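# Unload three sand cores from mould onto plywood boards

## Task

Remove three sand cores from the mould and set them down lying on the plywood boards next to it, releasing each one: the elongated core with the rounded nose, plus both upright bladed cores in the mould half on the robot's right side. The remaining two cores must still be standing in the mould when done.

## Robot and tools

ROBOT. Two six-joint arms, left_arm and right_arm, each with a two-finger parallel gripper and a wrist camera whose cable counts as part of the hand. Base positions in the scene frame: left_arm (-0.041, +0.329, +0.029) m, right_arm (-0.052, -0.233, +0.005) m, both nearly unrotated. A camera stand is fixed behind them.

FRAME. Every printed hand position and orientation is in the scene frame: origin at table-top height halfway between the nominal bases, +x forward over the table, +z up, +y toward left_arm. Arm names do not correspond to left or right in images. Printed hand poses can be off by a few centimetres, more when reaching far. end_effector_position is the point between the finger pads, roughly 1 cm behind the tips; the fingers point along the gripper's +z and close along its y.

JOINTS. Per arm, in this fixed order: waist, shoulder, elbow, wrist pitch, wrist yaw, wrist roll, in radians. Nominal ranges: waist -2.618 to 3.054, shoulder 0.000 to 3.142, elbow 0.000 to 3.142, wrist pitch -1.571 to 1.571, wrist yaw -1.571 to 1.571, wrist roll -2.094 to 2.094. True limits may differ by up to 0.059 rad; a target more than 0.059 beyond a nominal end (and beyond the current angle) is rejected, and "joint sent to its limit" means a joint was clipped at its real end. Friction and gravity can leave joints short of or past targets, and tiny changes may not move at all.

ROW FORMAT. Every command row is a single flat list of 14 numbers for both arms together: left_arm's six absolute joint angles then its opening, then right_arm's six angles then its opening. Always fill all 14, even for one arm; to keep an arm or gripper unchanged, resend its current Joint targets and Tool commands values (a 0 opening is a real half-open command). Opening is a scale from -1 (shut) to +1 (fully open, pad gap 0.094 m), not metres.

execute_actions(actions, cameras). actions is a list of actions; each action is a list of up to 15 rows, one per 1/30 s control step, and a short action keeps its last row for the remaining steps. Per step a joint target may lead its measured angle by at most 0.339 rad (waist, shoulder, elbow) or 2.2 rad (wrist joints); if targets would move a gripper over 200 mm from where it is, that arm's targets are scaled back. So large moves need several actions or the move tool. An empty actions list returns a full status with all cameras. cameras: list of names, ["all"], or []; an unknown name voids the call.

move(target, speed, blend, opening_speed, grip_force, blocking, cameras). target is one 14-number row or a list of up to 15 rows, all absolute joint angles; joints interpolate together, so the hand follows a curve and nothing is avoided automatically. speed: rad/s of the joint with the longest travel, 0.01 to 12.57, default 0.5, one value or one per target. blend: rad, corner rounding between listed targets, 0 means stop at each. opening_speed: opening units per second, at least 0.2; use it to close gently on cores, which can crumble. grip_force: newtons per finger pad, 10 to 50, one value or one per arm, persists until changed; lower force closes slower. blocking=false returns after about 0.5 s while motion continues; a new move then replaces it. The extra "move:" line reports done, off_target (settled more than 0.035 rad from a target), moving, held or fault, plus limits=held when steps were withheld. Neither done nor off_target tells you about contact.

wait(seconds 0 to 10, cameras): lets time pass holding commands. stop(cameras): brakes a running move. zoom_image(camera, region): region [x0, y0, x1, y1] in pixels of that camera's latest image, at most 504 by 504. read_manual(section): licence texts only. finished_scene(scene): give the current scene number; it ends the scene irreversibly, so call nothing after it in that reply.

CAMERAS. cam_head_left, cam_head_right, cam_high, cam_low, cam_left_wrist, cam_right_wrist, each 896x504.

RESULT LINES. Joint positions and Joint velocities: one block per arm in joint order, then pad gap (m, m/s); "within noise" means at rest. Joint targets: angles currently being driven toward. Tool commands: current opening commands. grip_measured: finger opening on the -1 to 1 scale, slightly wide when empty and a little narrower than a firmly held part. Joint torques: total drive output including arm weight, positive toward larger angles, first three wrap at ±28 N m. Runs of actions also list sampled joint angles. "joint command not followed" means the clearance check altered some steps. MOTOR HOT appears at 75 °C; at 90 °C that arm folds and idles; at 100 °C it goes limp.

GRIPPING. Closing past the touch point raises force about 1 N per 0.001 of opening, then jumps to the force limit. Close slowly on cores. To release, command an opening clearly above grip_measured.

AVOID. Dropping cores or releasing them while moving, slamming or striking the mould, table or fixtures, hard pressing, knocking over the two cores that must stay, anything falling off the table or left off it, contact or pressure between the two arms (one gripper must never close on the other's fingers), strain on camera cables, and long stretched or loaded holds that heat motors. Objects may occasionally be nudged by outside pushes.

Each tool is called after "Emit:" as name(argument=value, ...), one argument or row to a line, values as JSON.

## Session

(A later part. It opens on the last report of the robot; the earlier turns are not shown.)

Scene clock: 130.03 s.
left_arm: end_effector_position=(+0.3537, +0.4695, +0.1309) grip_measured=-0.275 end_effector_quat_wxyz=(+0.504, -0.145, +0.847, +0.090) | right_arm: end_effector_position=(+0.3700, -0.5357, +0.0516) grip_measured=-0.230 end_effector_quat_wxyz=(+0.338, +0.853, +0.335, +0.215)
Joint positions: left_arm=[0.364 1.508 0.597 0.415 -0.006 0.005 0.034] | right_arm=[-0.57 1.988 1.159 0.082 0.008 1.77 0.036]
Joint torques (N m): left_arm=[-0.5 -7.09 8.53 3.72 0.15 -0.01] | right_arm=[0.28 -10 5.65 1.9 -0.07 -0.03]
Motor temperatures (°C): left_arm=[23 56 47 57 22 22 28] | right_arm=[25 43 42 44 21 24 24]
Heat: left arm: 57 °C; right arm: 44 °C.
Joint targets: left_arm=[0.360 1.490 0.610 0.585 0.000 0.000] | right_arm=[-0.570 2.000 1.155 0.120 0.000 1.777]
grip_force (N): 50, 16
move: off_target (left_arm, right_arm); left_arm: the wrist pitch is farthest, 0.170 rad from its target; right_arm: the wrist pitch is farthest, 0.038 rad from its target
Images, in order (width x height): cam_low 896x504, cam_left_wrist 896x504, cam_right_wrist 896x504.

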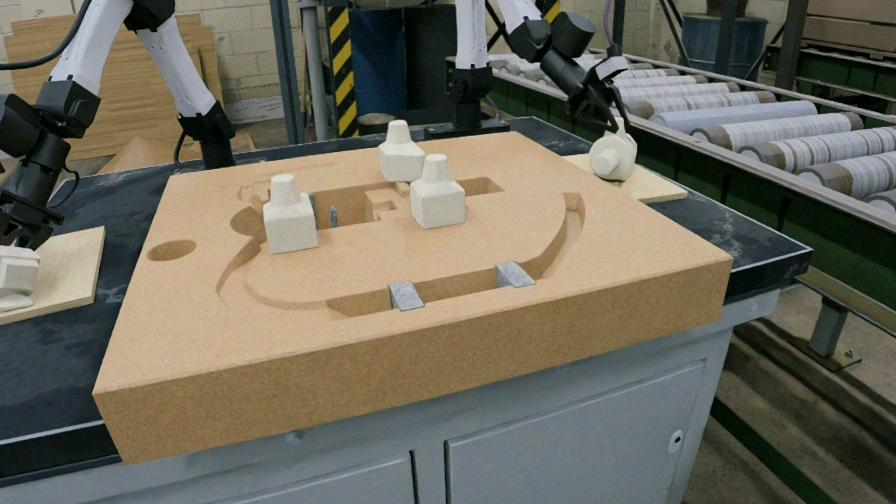

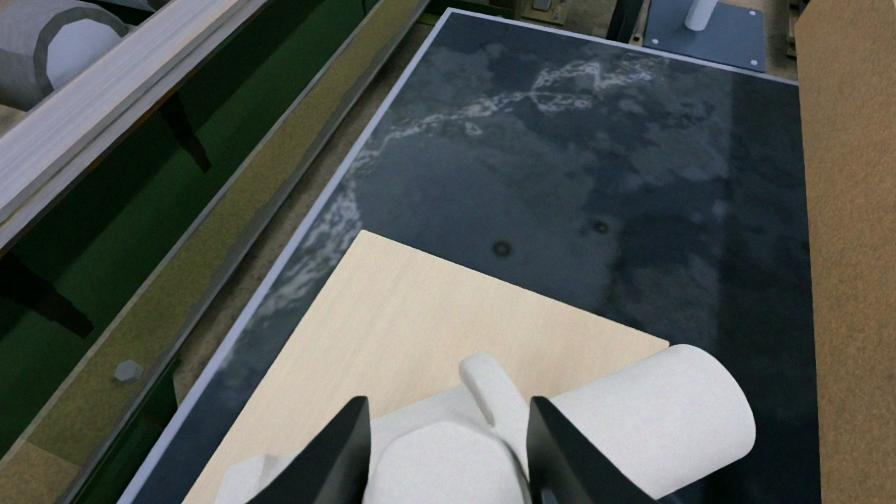

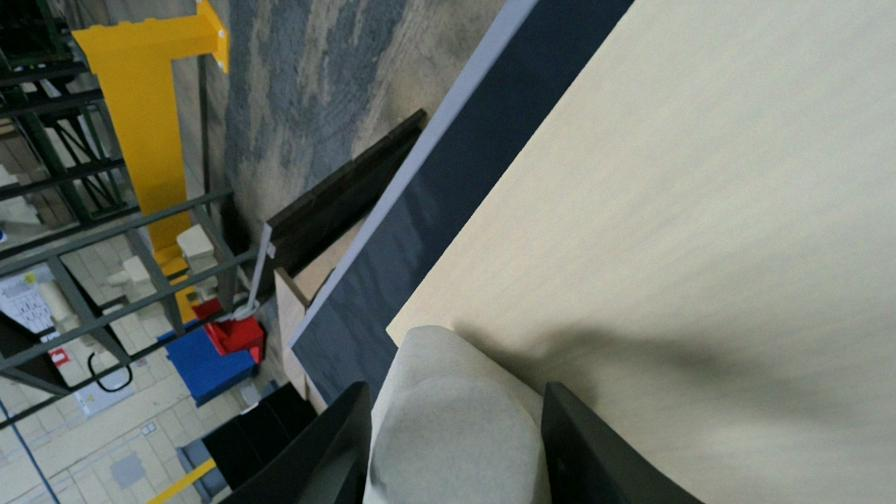

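Emit:
move(
  target=[
    [0.36,1.527,0.585,0.645,0,0,-1,-0.570,2.03,1.125,0.16,0,1.777,-1],
  ],
  cameras=["cam_right_wrist","cam_low","cam_head_right"],
  speed=[0.15],
  grip_force=[50,13],
)

Emit:
zoom_image(
  camera="cam_low",
  region=[540, 40, 720, 230],
)

Emit:
zoom_image(
  camera="cam_head_right",
  region=[520, 260, 680, 440],
)

Scene clock: 135.77 s.
left_arm: end_effector_position=(+0.3573, +0.4708, +0.1294) grip_measured=-0.275 end_effector_quat_wxyz=(+0.519, -0.144, +0.838, +0.093) | right_arm: end_effector_position=(+0.3712, -0.5383, +0.0465) grip_measured=-0.226 end_effector_quat_wxyz=(+0.348, +0.849, +0.330, +0.221)
Joint positions: left_arm=[0.364 1.538 0.577 0.5 -0.006 0.005 0.034] | right_arm=[-0.572 2.004 1.137 0.145 0.008 1.775 0.036]
Joint torques (N m): left_arm=[-0.44 -6.56 7.99 3.49 0.15 -0.03] | right_arm=[0.42 -8.91 5.03 1.69 -0.05 -0.07]
Motor temperatures (°C): left_arm=[23 54 46 58 22 22 28] | right_arm=[25 43 41 44 21 24 24]
Heat: left arm: 58 °C; right arm: 44 °C.
Joint targets: left_arm=[0.360 1.527 0.585 0.645 0.000 0.000] | right_arm=[-0.570 2.030 1.125 0.160 0.000 1.777]
grip_force (N): 50, 13
move: off_target (left_arm); left_arm: the wrist pitch is farthest, 0.145 rad from its target
Images, in order (width x height): cam_head_right 896x504, cam_low 896x504, cam_right_wrist 896x504.

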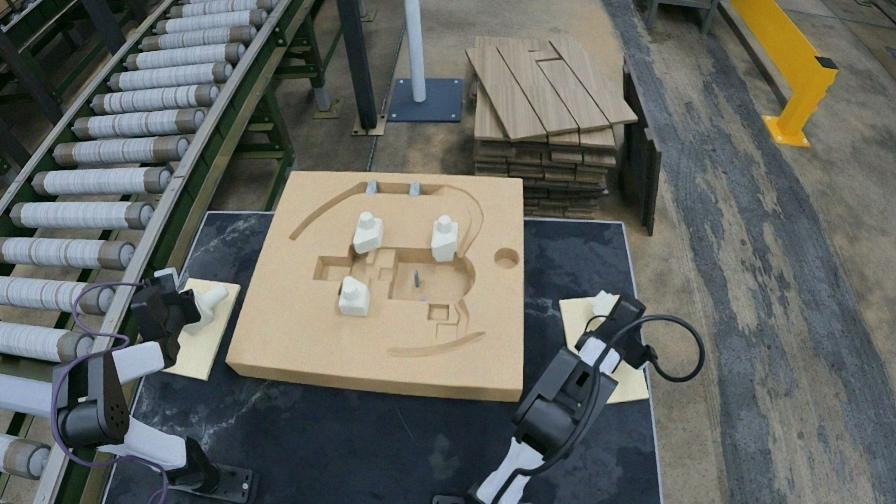

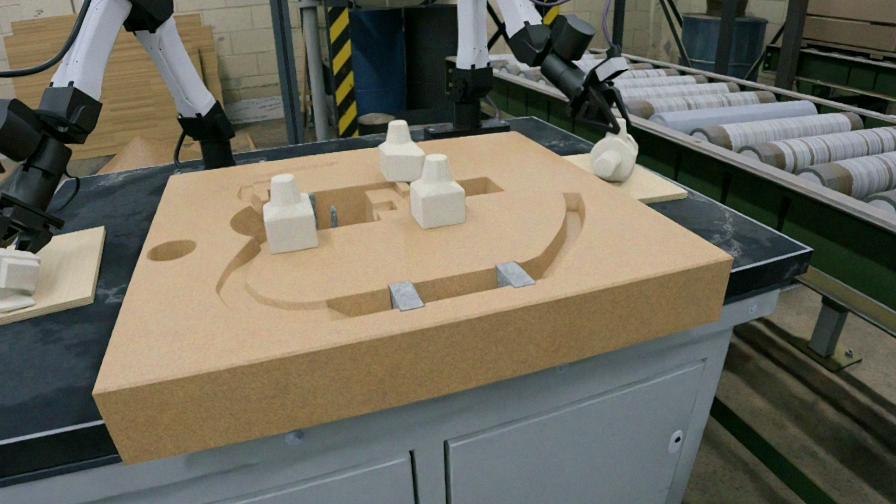

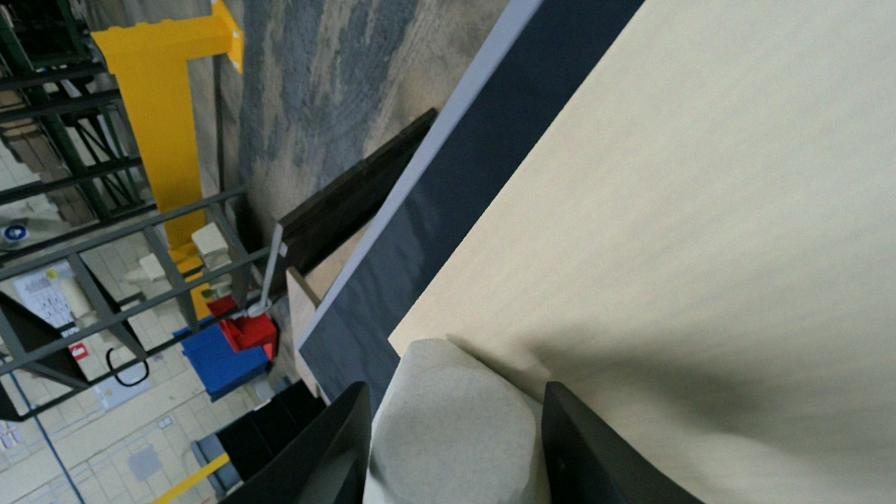

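Scaled by 2.653 from the camera's 896x504 image, which has a finer 1280x720 frame.

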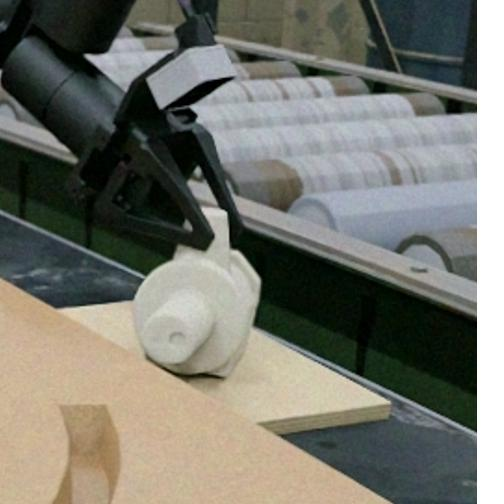

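Scaled by 2.800 from the camera's 896x504 image, which has a finer 1280x720 frame.

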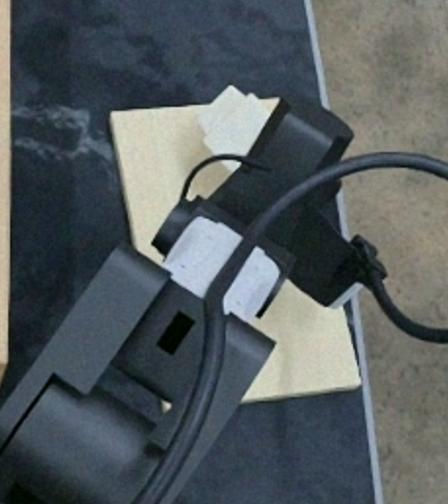

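Emit:
move(
  target=[
    [0.36,1.545,0.575,0.60,0,0,-1,-0.570,1.95,1.19,0.04,0,1.777,-1],
    [0.36,1.55,0.565,0.57,0,0,-1,-0.59,1.925,1.15,-0.01,0,1.777,-1],
  ],
  cameras=["cam_right_wrist","cam_low","cam_head_right","cam_left_wrist"],
  speed=[0.2,0.2],
  grip_force=[50,45],
)

Emit:
zoom_image(
  camera="cam_low",
  region=[540, 40, 720, 230],
)

Emit:
zoom_image(
  camera="cam_head_right",
  region=[520, 260, 680, 440],
)

Scene clock: 145.00 s.
left_arm: end_effector_position=(+0.3579, +0.4700, +0.1274) grip_measured=-0.275 end_effector_quat_wxyz=(+0.519, -0.141, +0.838, +0.093) | right_arm: end_effector_position=(+0.3573, -0.5336, +0.0481) grip_measured=-0.246 end_effector_quat_wxyz=(+0.316, +0.866, +0.330, +0.204)
Joint positions: left_arm=[0.362 1.546 0.573 0.513 -0.006 0.007 0.034] | right_arm=[-0.584 1.968 1.158 0.01 -0.001 1.779 0.035]
Joint torques (N m): left_arm=[-0.31 -5.33 6.38 2.63 0.14 -0.07] | right_arm=[-0.32 -15.57 5.3 1.3 0.04 -0.12]
Motor temperatures (°C): left_arm=[23 52 44 57 22 22 28] | right_arm=[25 42 40 43 21 24 23]
Heat: left arm: 57 °C; right arm: 43 °C.
Joint targets: left_arm=[0.360 1.550 0.565 0.570 0.000 0.000] | right_arm=[-0.590 1.925 1.150 -0.010 0.000 1.777]
grip_force (N): 50, 45
move: off_target (left_arm, right_arm); left_arm: the wrist pitch is farthest, 0.057 rad from its target; right_arm: the shoulder is farthest, 0.043 rad from its target
Images, in order (width x height): cam_head_right 896x504, cam_low 896x504, cam_left_wrist 896x504, cam_right_wrist 896x504.

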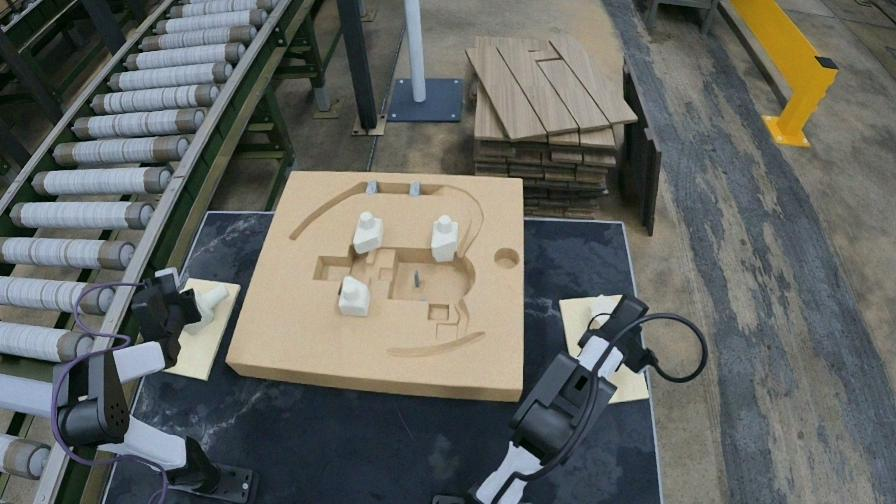

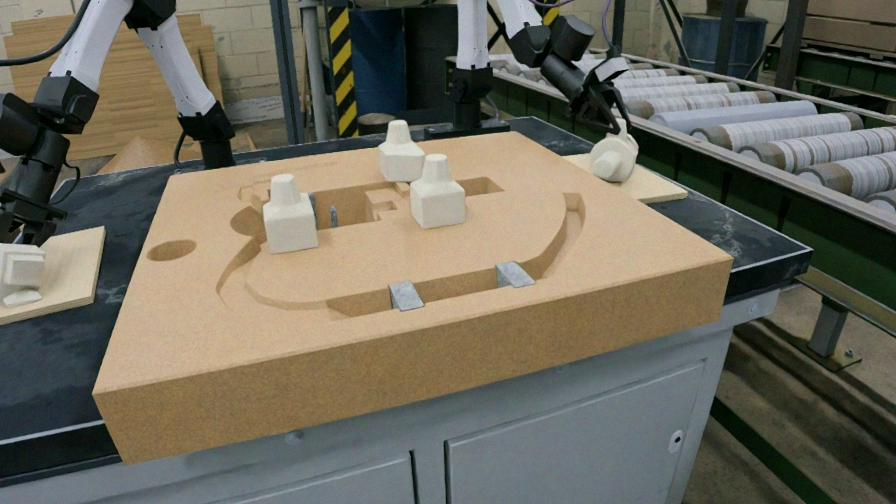

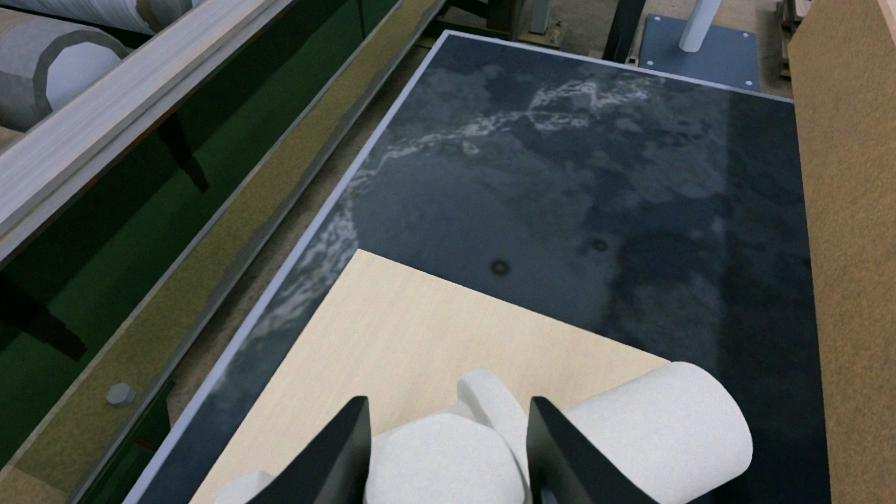

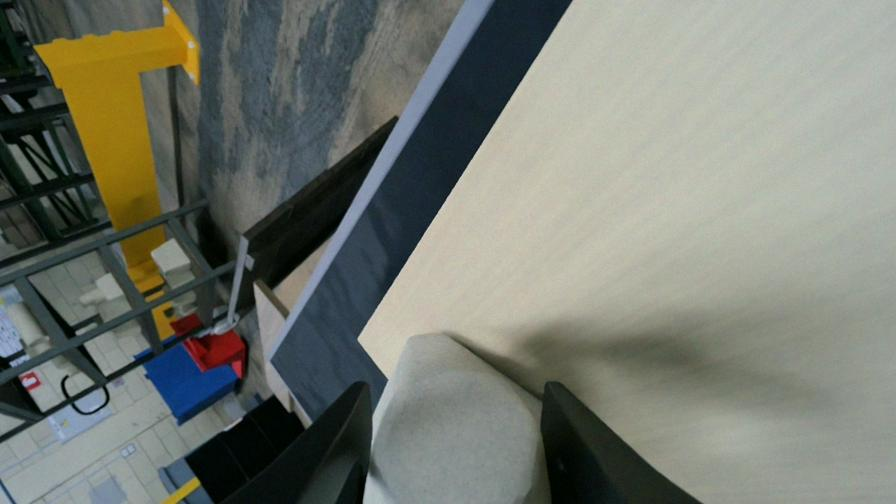

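Scaled by 2.653 from the camera's 896x504 image, which has a finer 1280x720 frame.

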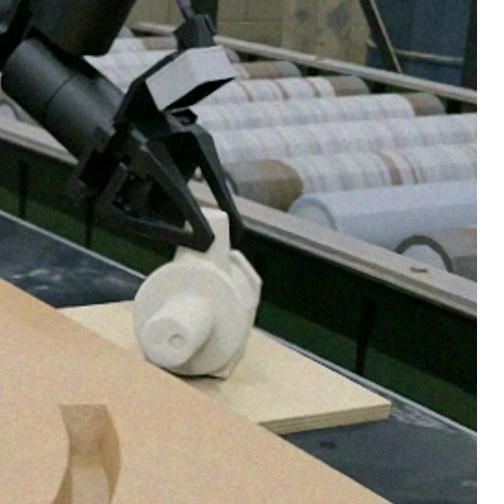

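Scaled by 2.800 from the camera's 896x504 image, which has a finer 1280x720 frame.

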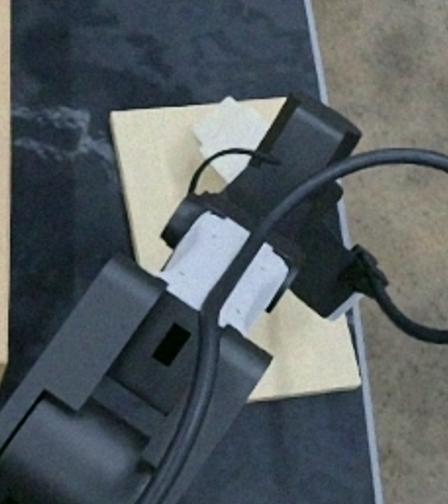

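Emit:
move(
  target=[
    [0.36,1.55,0.565,0.57,0,0,-0.1,-0.59,1.99,1.13,0.06,0,1.777,-1],
    [0.36,1.55,0.565,0.57,0,0,0.1,-0.59,2.02,1.10,0.11,0,1.777,-1],
  ],
  cameras=["cam_right_wrist","cam_low","cam_left_wrist"],
  speed=[0.2,0.15],
  opening_speed=0.4,
  grip_force=[25,13],
)

Emit:
zoom_image(
  camera="cam_low",
  region=[540, 40, 720, 230],
)

Emit:
zoom_image(
  camera="cam_low",
  region=[0, 180, 130, 340],
)

Scene clock: 157.57 s.
left_arm: end_effector_position=(+0.3633, +0.4687, +0.1369) grip_measured=+0.099 end_effector_quat_wxyz=(+0.538, -0.136, +0.827, +0.092) | right_arm: end_effector_position=(+0.3593, -0.5372, +0.0442) grip_measured=-0.226 end_effector_quat_wxyz=(+0.334, +0.858, +0.326, +0.216)
Joint positions: left_arm=[0.358 1.547 0.573 0.558 0.003 0.007 0.052] | right_arm=[-0.588 1.98 1.117 0.11 -0.001 1.779 0.036]
Joint torques (N m): left_arm=[0.03 -5.48 6.38 2.2 0.04 -0.05] | right_arm=[0.1 -7.19 4.56 1.56 0.08 -0.13]
Motor temperatures (°C): left_arm=[23 48 43 56 22 22 28] | right_arm=[25 45 39 42 21 24 23]
Heat: left arm: 56 °C; right arm: 45 °C.
Joint targets: left_arm=[0.360 1.550 0.565 0.570 0.000 0.000] | right_arm=[-0.590 2.020 1.100 0.110 0.000 1.777]
grip_force (N): 25, 13
move: off_target (right_arm); right_arm: the shoulder is farthest, 0.040 rad from its target
Images, in order (width x height): cam_low 896x504, cam_left_wrist 896x504, cam_right_wrist 896x504.

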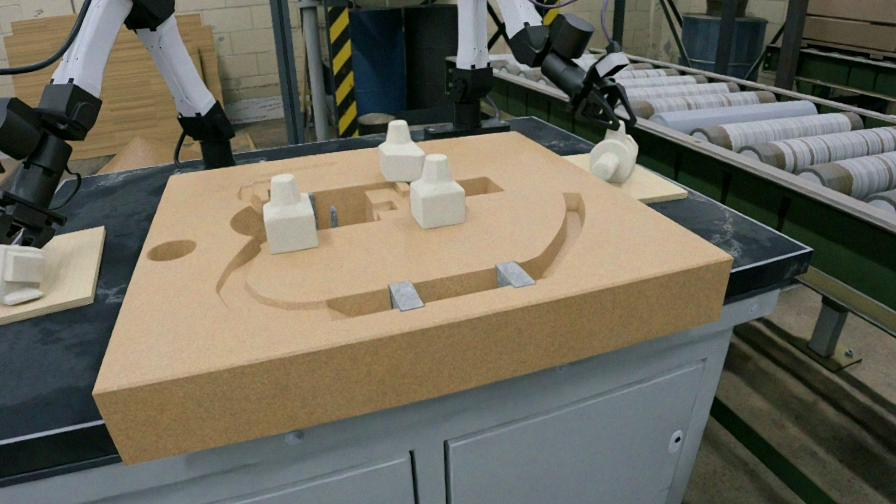

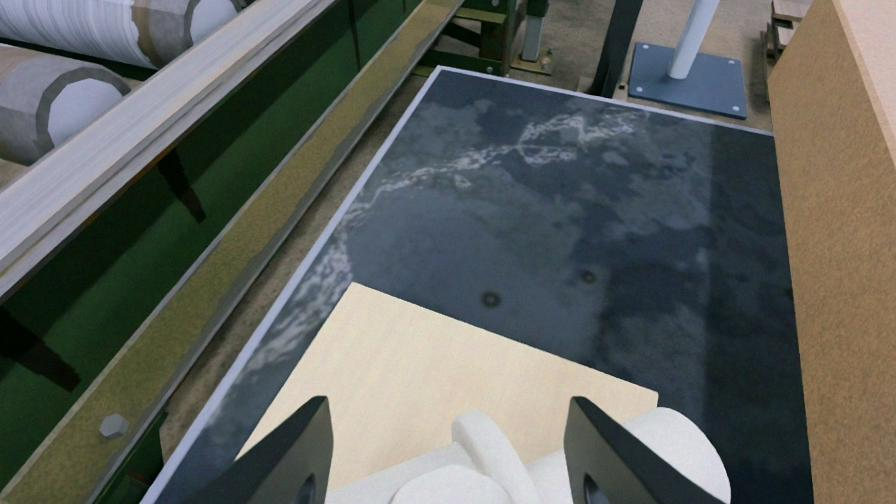

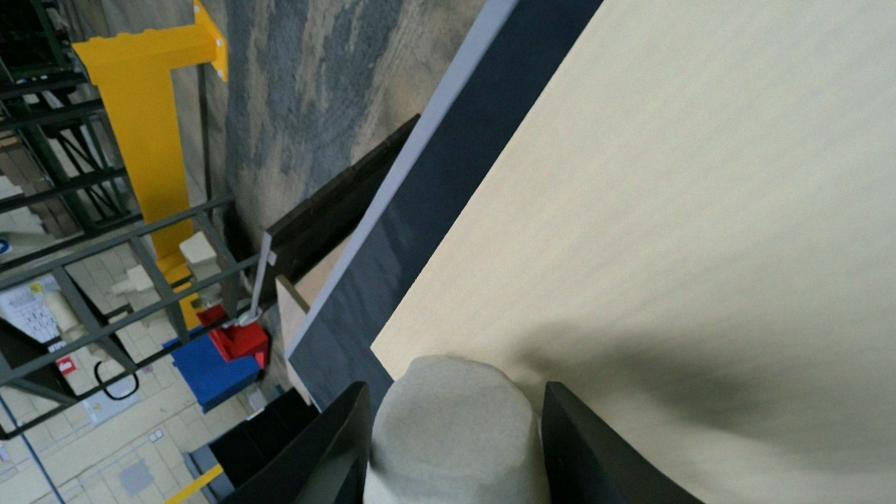

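Scaled by 2.653 from the camera's 896x504 image, which has a finer 1280x720 frame.

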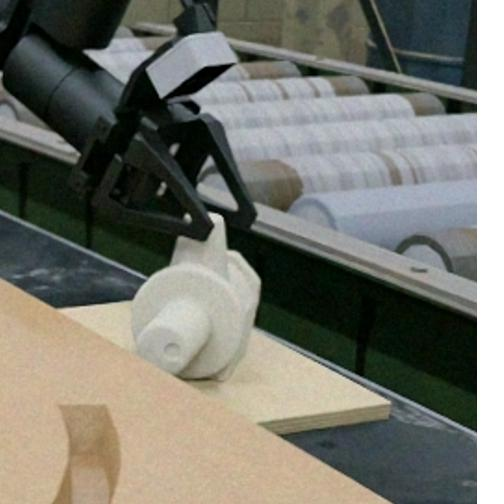

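Scaled by 3.150 from the camera's 896x504 image, which has a finer 1280x720 frame.

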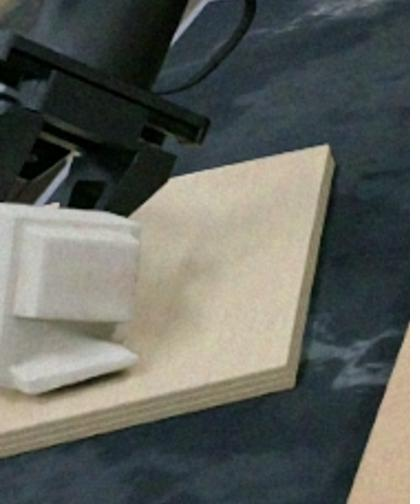

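Emit:
move(
  target=[
    [0.36,1.50,0.66,0.45,0,0,0.35,-0.59,2.03,1.085,0.13,0,1.777,-1],
    [0.36,1.338,0.78,0.12,0,0,0.35,-0.59,2.03,1.085,0.13,0,1.777,0.0],
  ],
  cameras=["cam_right_wrist","cam_low","cam_high"],
  speed=[0.3,0.3],
  opening_speed=0.4,
)

Emit:
zoom_image(
  camera="cam_low",
  region=[540, 40, 720, 230],
)

Emit:
zoom_image(
  camera="cam_low",
  region=[0, 180, 130, 340],
)

Scene clock: 167.90 s.
left_arm: end_effector_position=(+0.3552, +0.4659, +0.1974) grip_measured=+0.348 end_effector_quat_wxyz=(+0.514, -0.139, +0.842, +0.087) | right_arm: end_effector_position=(+0.3624, -0.5401, +0.0386) grip_measured=-0.002 end_effector_quat_wxyz=(+0.344, +0.853, +0.324, +0.222)
Joint positions: left_arm=[0.358 1.352 0.751 0.127 0.003 0.007 0.063] | right_arm=[-0.589 2.004 1.104 0.171 -0.002 1.779 0.047]
Joint torques (N m): left_arm=[0.12 -6.23 11.04 1.97 0.06 -0.06] | right_arm=[0.24 -8.81 4.22 1.22 0.03 -0.13]
Heat: left arm: 54 °C; right arm: 44 °C.
Joint targets: left_arm=[0.360 1.338 0.780 0.120 0.000 0.000] | right_arm=[-0.590 2.030 1.085 0.130 0.000 1.777]
grip_force (N): 25, 13
move: off_target (right_arm); target 2's new numbers were sent with right_arm's shoulder 0.046 rad from that target; right_arm: the wrist pitch is farthest, 0.041 rad from its target
Images, in order (width x height): cam_high 896x504, cam_low 896x504, cam_right_wrist 896x504.

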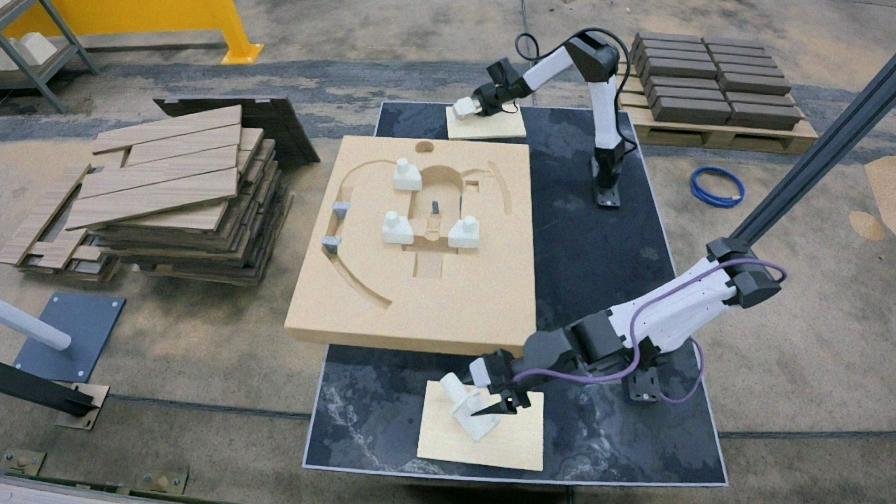

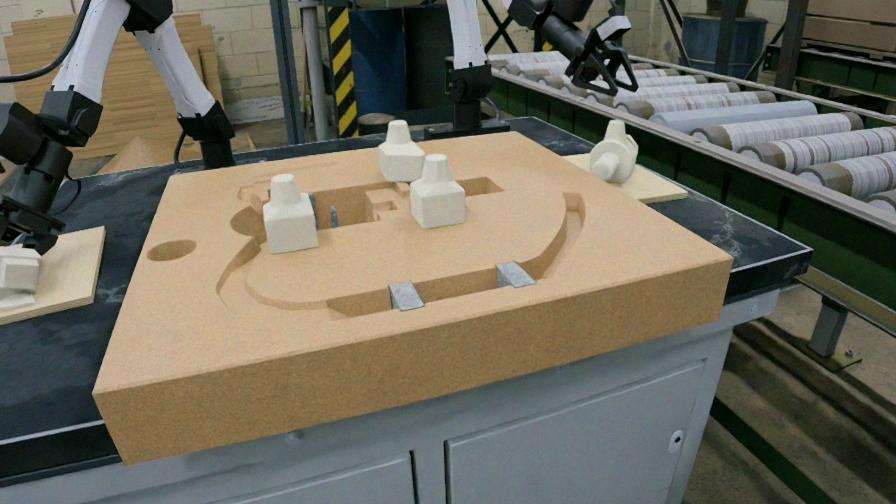

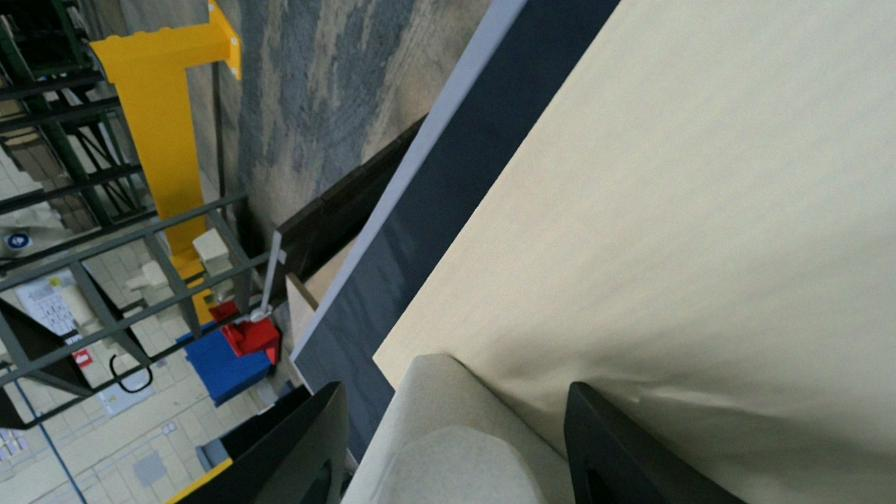

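Scaled by 2.653 from the camera's 896x504 image, which has a finer 1280x720 frame.

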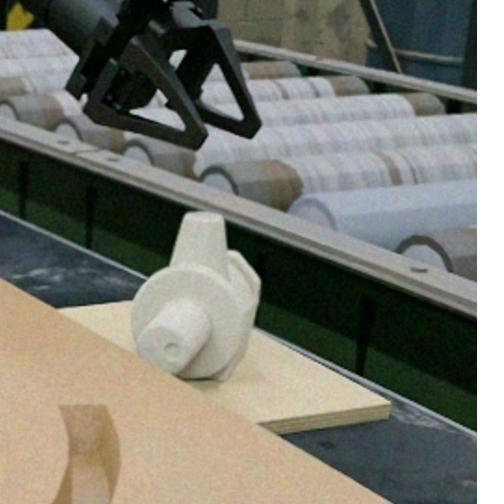

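Scaled by 3.150 from the camera's 896x504 image, which has a finer 1280x720 frame.

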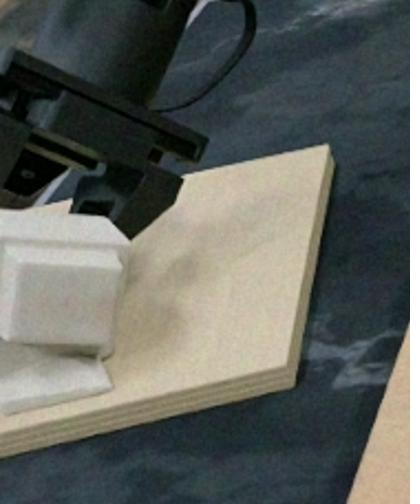

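Emit:
move(
  target=[
    [0.36,1.2,0.85,-0.1,0,0,0.35,-0.589,1.729,0.951,0.048,0,1.777,0.0],
    [0.3,0.9,0.75,-0.45,0,0,0.35,-0.45,1.5,0.9,0.2,0,0.8,1],
    [0.2,0.8,0.7,-0.55,0,0,0.35,0.243,1.91,1.14,0.53,0,0,1],
  ],
  cameras=["cam_right_wrist","cam_low","cam_head_right","cam_left_wrist"],
  speed=[0.3,0.9,0.9],
  blend=[0.02,0.1,0],
)

Emit:
zoom_image(
  camera="cam_head_right",
  region=[520, 260, 680, 440],
)

Emit:
zoom_image(
  camera="cam_low",
  region=[0, 180, 130, 340],
)

Scene clock: 182.73 s.
left_arm: end_effector_position=(+0.2419, +0.3800, +0.2255) grip_measured=+0.348 end_effector_quat_wxyz=(+0.453, -0.077, +0.887, +0.041) | right_arm: end_effector_position=(+0.4960, -0.1233, +0.1691) grip_measured=+0.998 end_effector_quat_wxyz=(+0.599, -0.074, +0.795, +0.063)
Joint positions: left_arm=[0.205 0.807 0.719 -0.539 0.003 0.007 0.063] | right_arm=[0.248 1.898 1.109 0.51 0 0.012 0.094]
Joint torques (N m): left_arm=[-0.51 -1.59 6.82 1.81 0.04 -0.05] | right_arm=[-0.09 -9.89 8.68 2.12 -0.02 -0.21]
Motor temperatures (°C): left_arm=[23 45 42 51 22 22 26] | right_arm=[25 43 37 42 21 24 23]
Heat: left arm: 51 °C; right arm: 43 °C.
Joint targets: left_arm=[0.200 0.800 0.700 -0.550 0.000 0.000] | right_arm=[0.243 1.910 1.140 0.530 0.000 0.000]
grip_force (N): 25, 13
move: done; blend cut to 0 rad at target 2
Images, in order (width x height): cam_head_right 896x504, cam_low 896x504, cam_left_wrist 896x504, cam_right_wrist 896x504.

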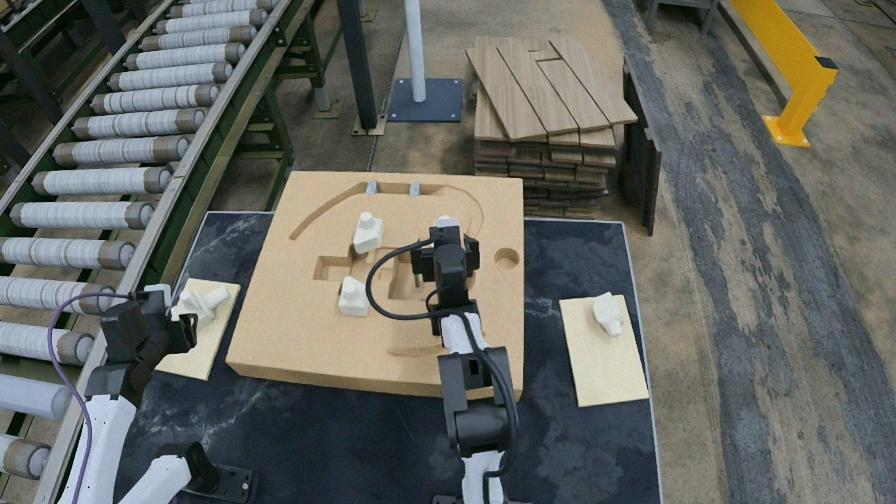

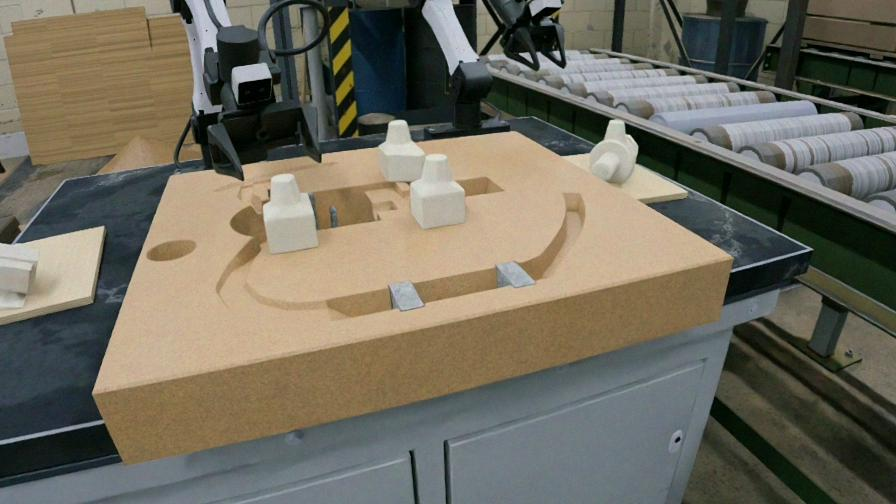

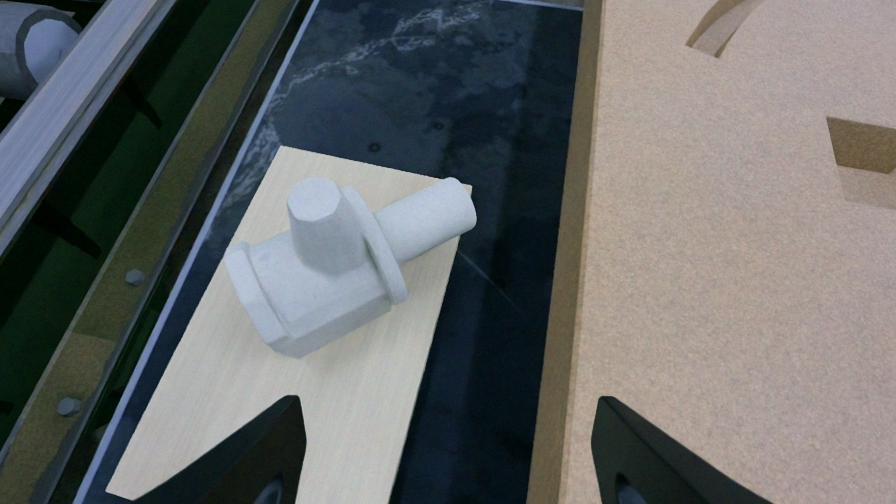

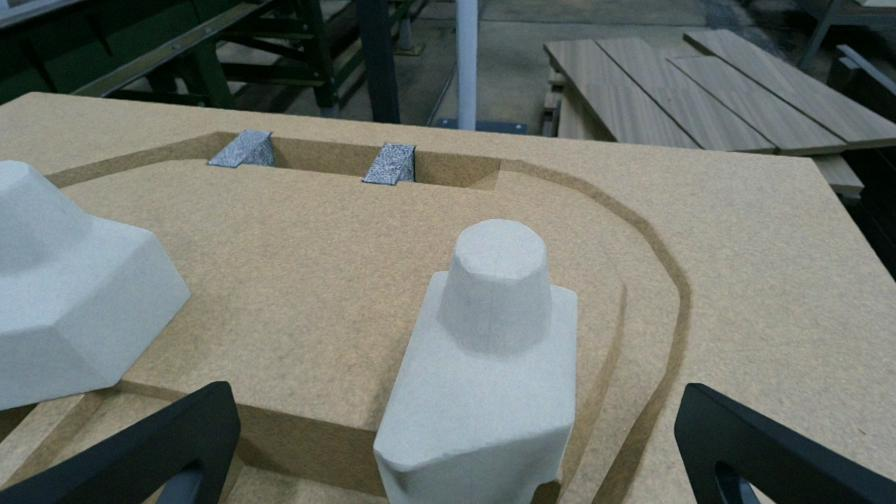

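Scaled by 2.800 from the camera's 896x504 image, which has a finer 1280x720 frame.

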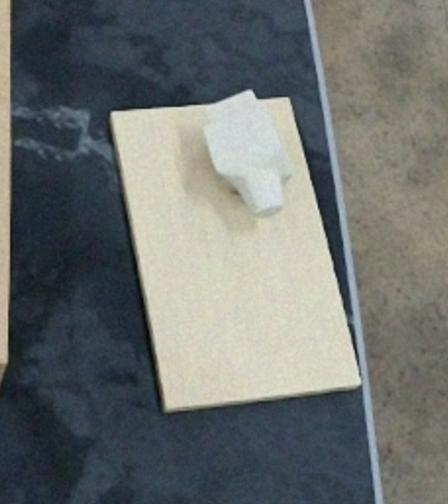

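Scaled by 3.150 from the camera's 896x504 image, which has a finer 1280x720 frame.

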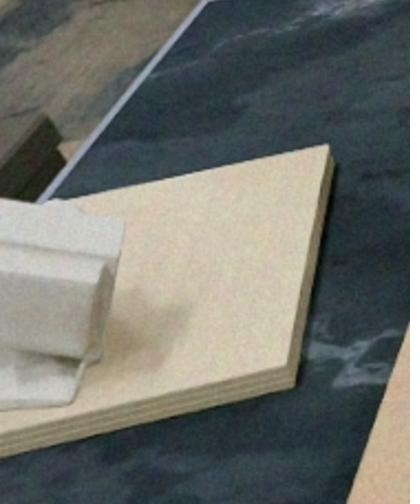

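Emit:
move(
  target=[
    [0.2,0.8,0.7,-0.55,0,0,0.35,0.229,2.0,1.22,0.57,0,0,1],
    [0.2,0.8,0.7,-0.55,0,0,0.35,0.229,2.164,1.38,0.60,0,0,1],
    [0.2,0.8,0.7,-0.55,0,0,0.35,0.229,2.164,1.38,0.60,0,0,-1],
  ],
  cameras=["cam_right_wrist","cam_low"],
  speed=0.4,
  blend=[0.03,0,0],
  grip_force=45,
  opening_speed=0.8,
)

Emit:
zoom_image(
  camera="cam_low",
  region=[180, 100, 380, 270],
)

Scene clock: 198.33 s.
left_arm: end_effector_position=(+0.2419, +0.3800, +0.2255) grip_measured=+0.348 end_effector_quat_wxyz=(+0.453, -0.077, +0.887, +0.041) | right_arm: end_effector_position=(+0.5590, -0.1239, +0.1525) grip_measured=-0.257 end_effector_quat_wxyz=(+0.624, -0.064, +0.777, +0.057)
Joint positions: left_arm=[0.205 0.807 0.719 -0.539 0.003 0.007 0.063] | right_arm=[0.229 2.149 1.35 0.581 0.006 0.01 0.035]
Joint torques (N m): left_arm=[-0.55 -1.65 6.86 1.81 0.05 -0.06] | right_arm=[0.29 -11.75 8.72 2.11 -0.1 -0.17]
Heat: left arm: 50 °C; right arm: 46 °C.
Joint targets: left_arm=[0.200 0.800 0.700 -0.550 0.000 0.000] | right_arm=[0.229 2.164 1.380 0.600 0.000 0.000]
grip_force (N): 45, 45
move: done
Images, in order (width x height): cam_low 896x504, cam_right_wrist 896x504.

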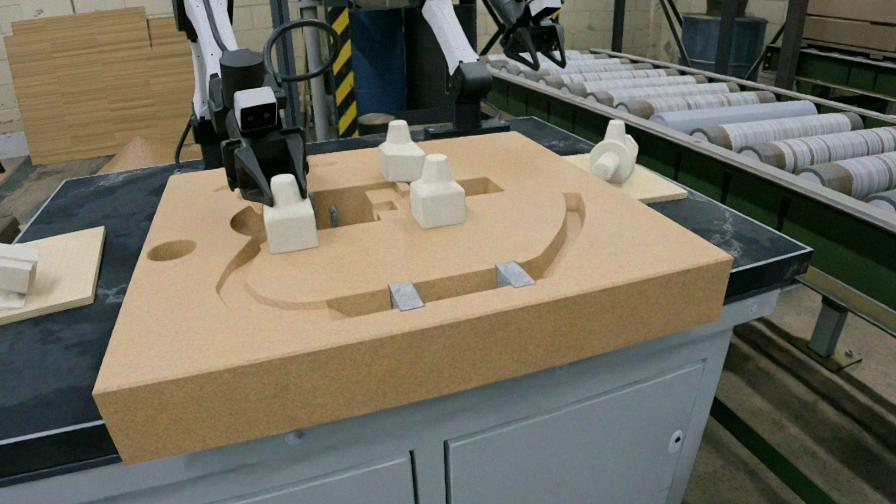

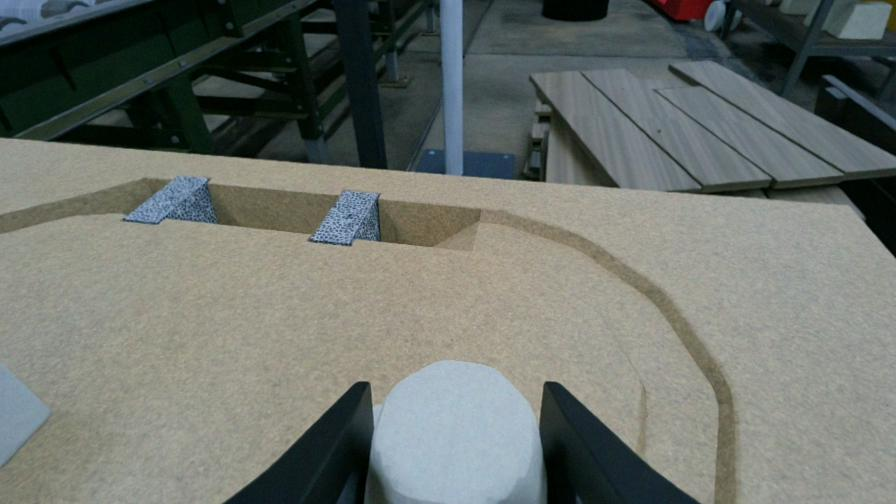

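Scaled by 2.520 from the camera's 896x504 image, which has a finer 1280x720 frame.

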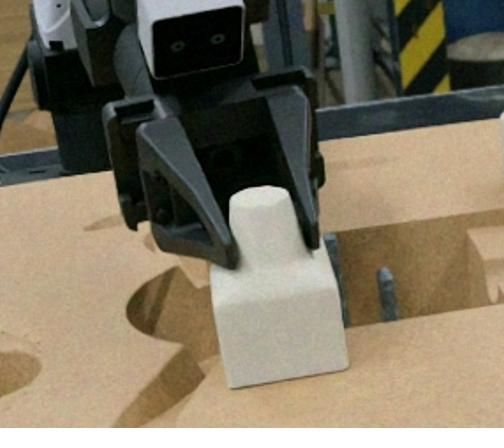

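Emit:
move(
  target=[
    [0.2,0.8,0.7,-0.55,0,0,0.35,0.229,2.005,1.485,0.50,0,0,-1],
    [0.2,0.8,0.7,-0.55,0,0,0.35,0.229,1.945,1.635,0.28,0,0,-1],
    [0.2,0.8,0.7,-0.55,0,0,0.35,-0.1,1.78,1.72,-0.15,0,0,-1],
    [0.2,0.8,0.7,-0.55,0,0,0.35,-0.6,1.87,1.83,-0.65,-0.1,0.8,-1],
    [0.2,0.8,0.7,-0.55,0,0,0.35,-0.863,2.04,1.85,-1.11,-0.22,1.57,-1],
  ],
  cameras=["cam_right_wrist","cam_low","cam_head_right","cam_high"],
  speed=[0.25,0.25,0.6,0.7,0.6],
  blend=[0.03,0.03,0.08,0.1,0],
)

Emit:
zoom_image(
  camera="cam_head_right",
  region=[500, 250, 720, 450],
)

Scene clock: 218.07 s.
left_arm: end_effector_position=(+0.2419, +0.3800, +0.2255) grip_measured=+0.348 end_effector_quat_wxyz=(+0.453, -0.077, +0.887, +0.041) | right_arm: end_effector_position=(+0.2472, -0.5656, +0.1167) grip_measured=-0.263 end_effector_quat_wxyz=(+0.075, +0.930, +0.338, +0.125)
Joint positions: left_arm=[0.205 0.807 0.719 -0.539 0.003 0.007 0.063] | right_arm=[-0.863 2.041 1.806 -1.115 -0.192 1.553 0.035]
Joint torques (N m): left_arm=[-0.57 -1.65 6.86 1.82 0.05 -0.06] | right_arm=[0.24 -11.96 9.32 0.72 -0.4 0.11]
Motor temperatures (°C): left_arm=[23 40 41 49 22 22 26] | right_arm=[25 45 41 48 21 24 24]
Heat: left arm: 49 °C; right arm: 48 °C.
Joint targets: left_arm=[0.200 0.800 0.700 -0.550 0.000 0.000] | right_arm=[-0.863 2.040 1.850 -1.110 -0.220 1.570]
grip_force (N): 45, 45
move: off_target (right_arm); right_arm: the elbow is farthest, 0.044 rad from its target
Images, in order (width x height): cam_head_right 896x504, cam_high 896x504, cam_low 896x504, cam_right_wrist 896x504.

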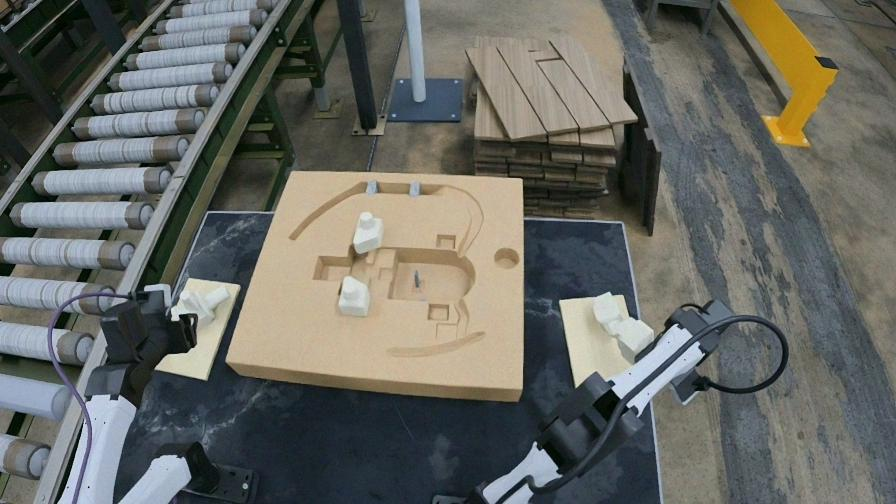

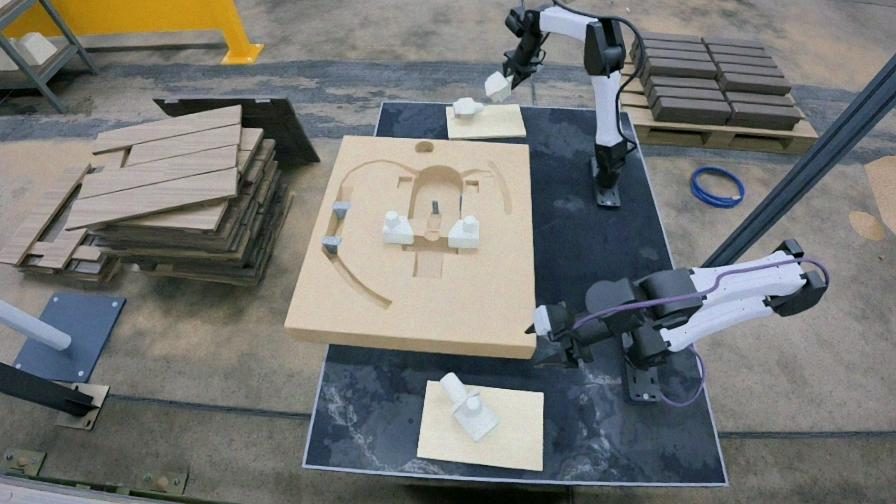

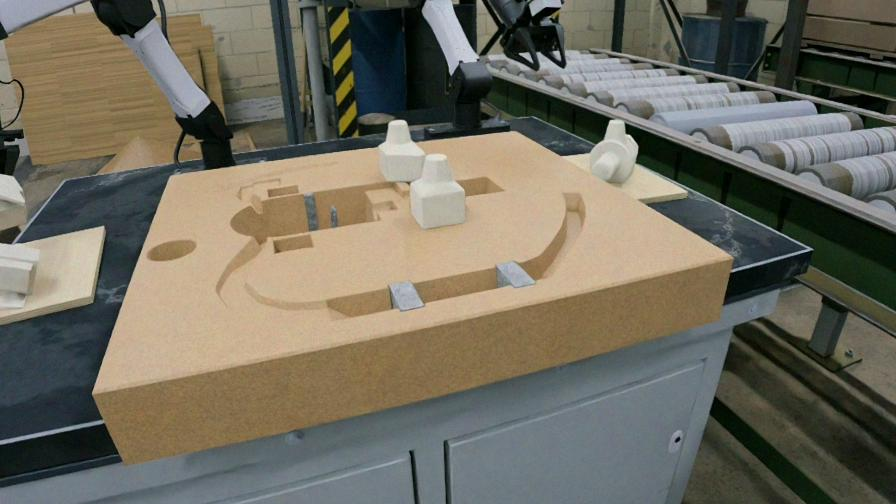

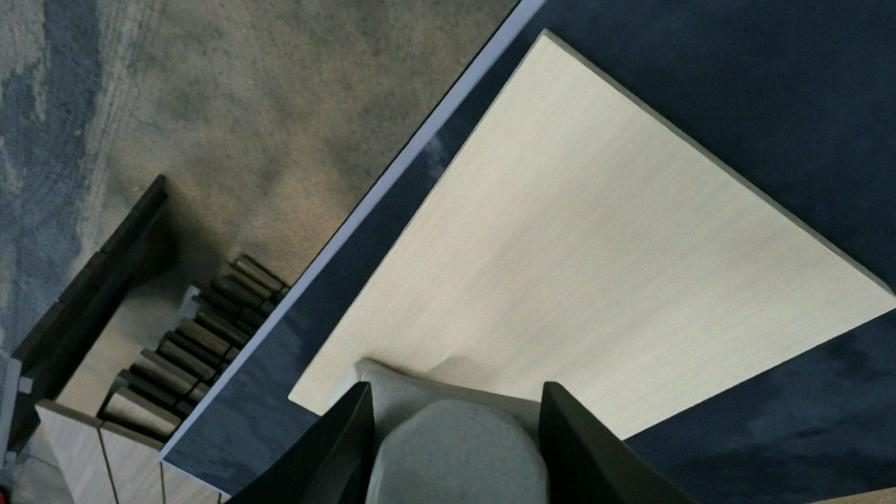

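Scaled by 2.291 from the camera's 896x504 image, which has a finer 1280x720 frame.

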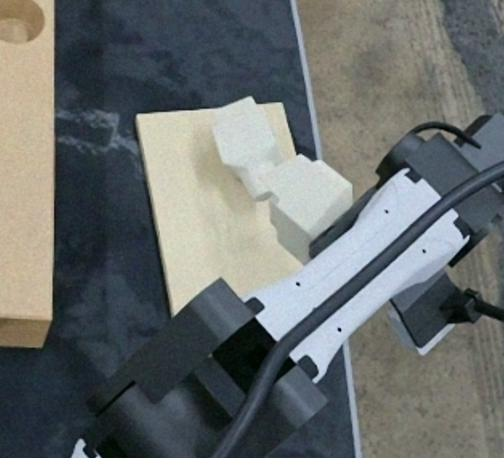

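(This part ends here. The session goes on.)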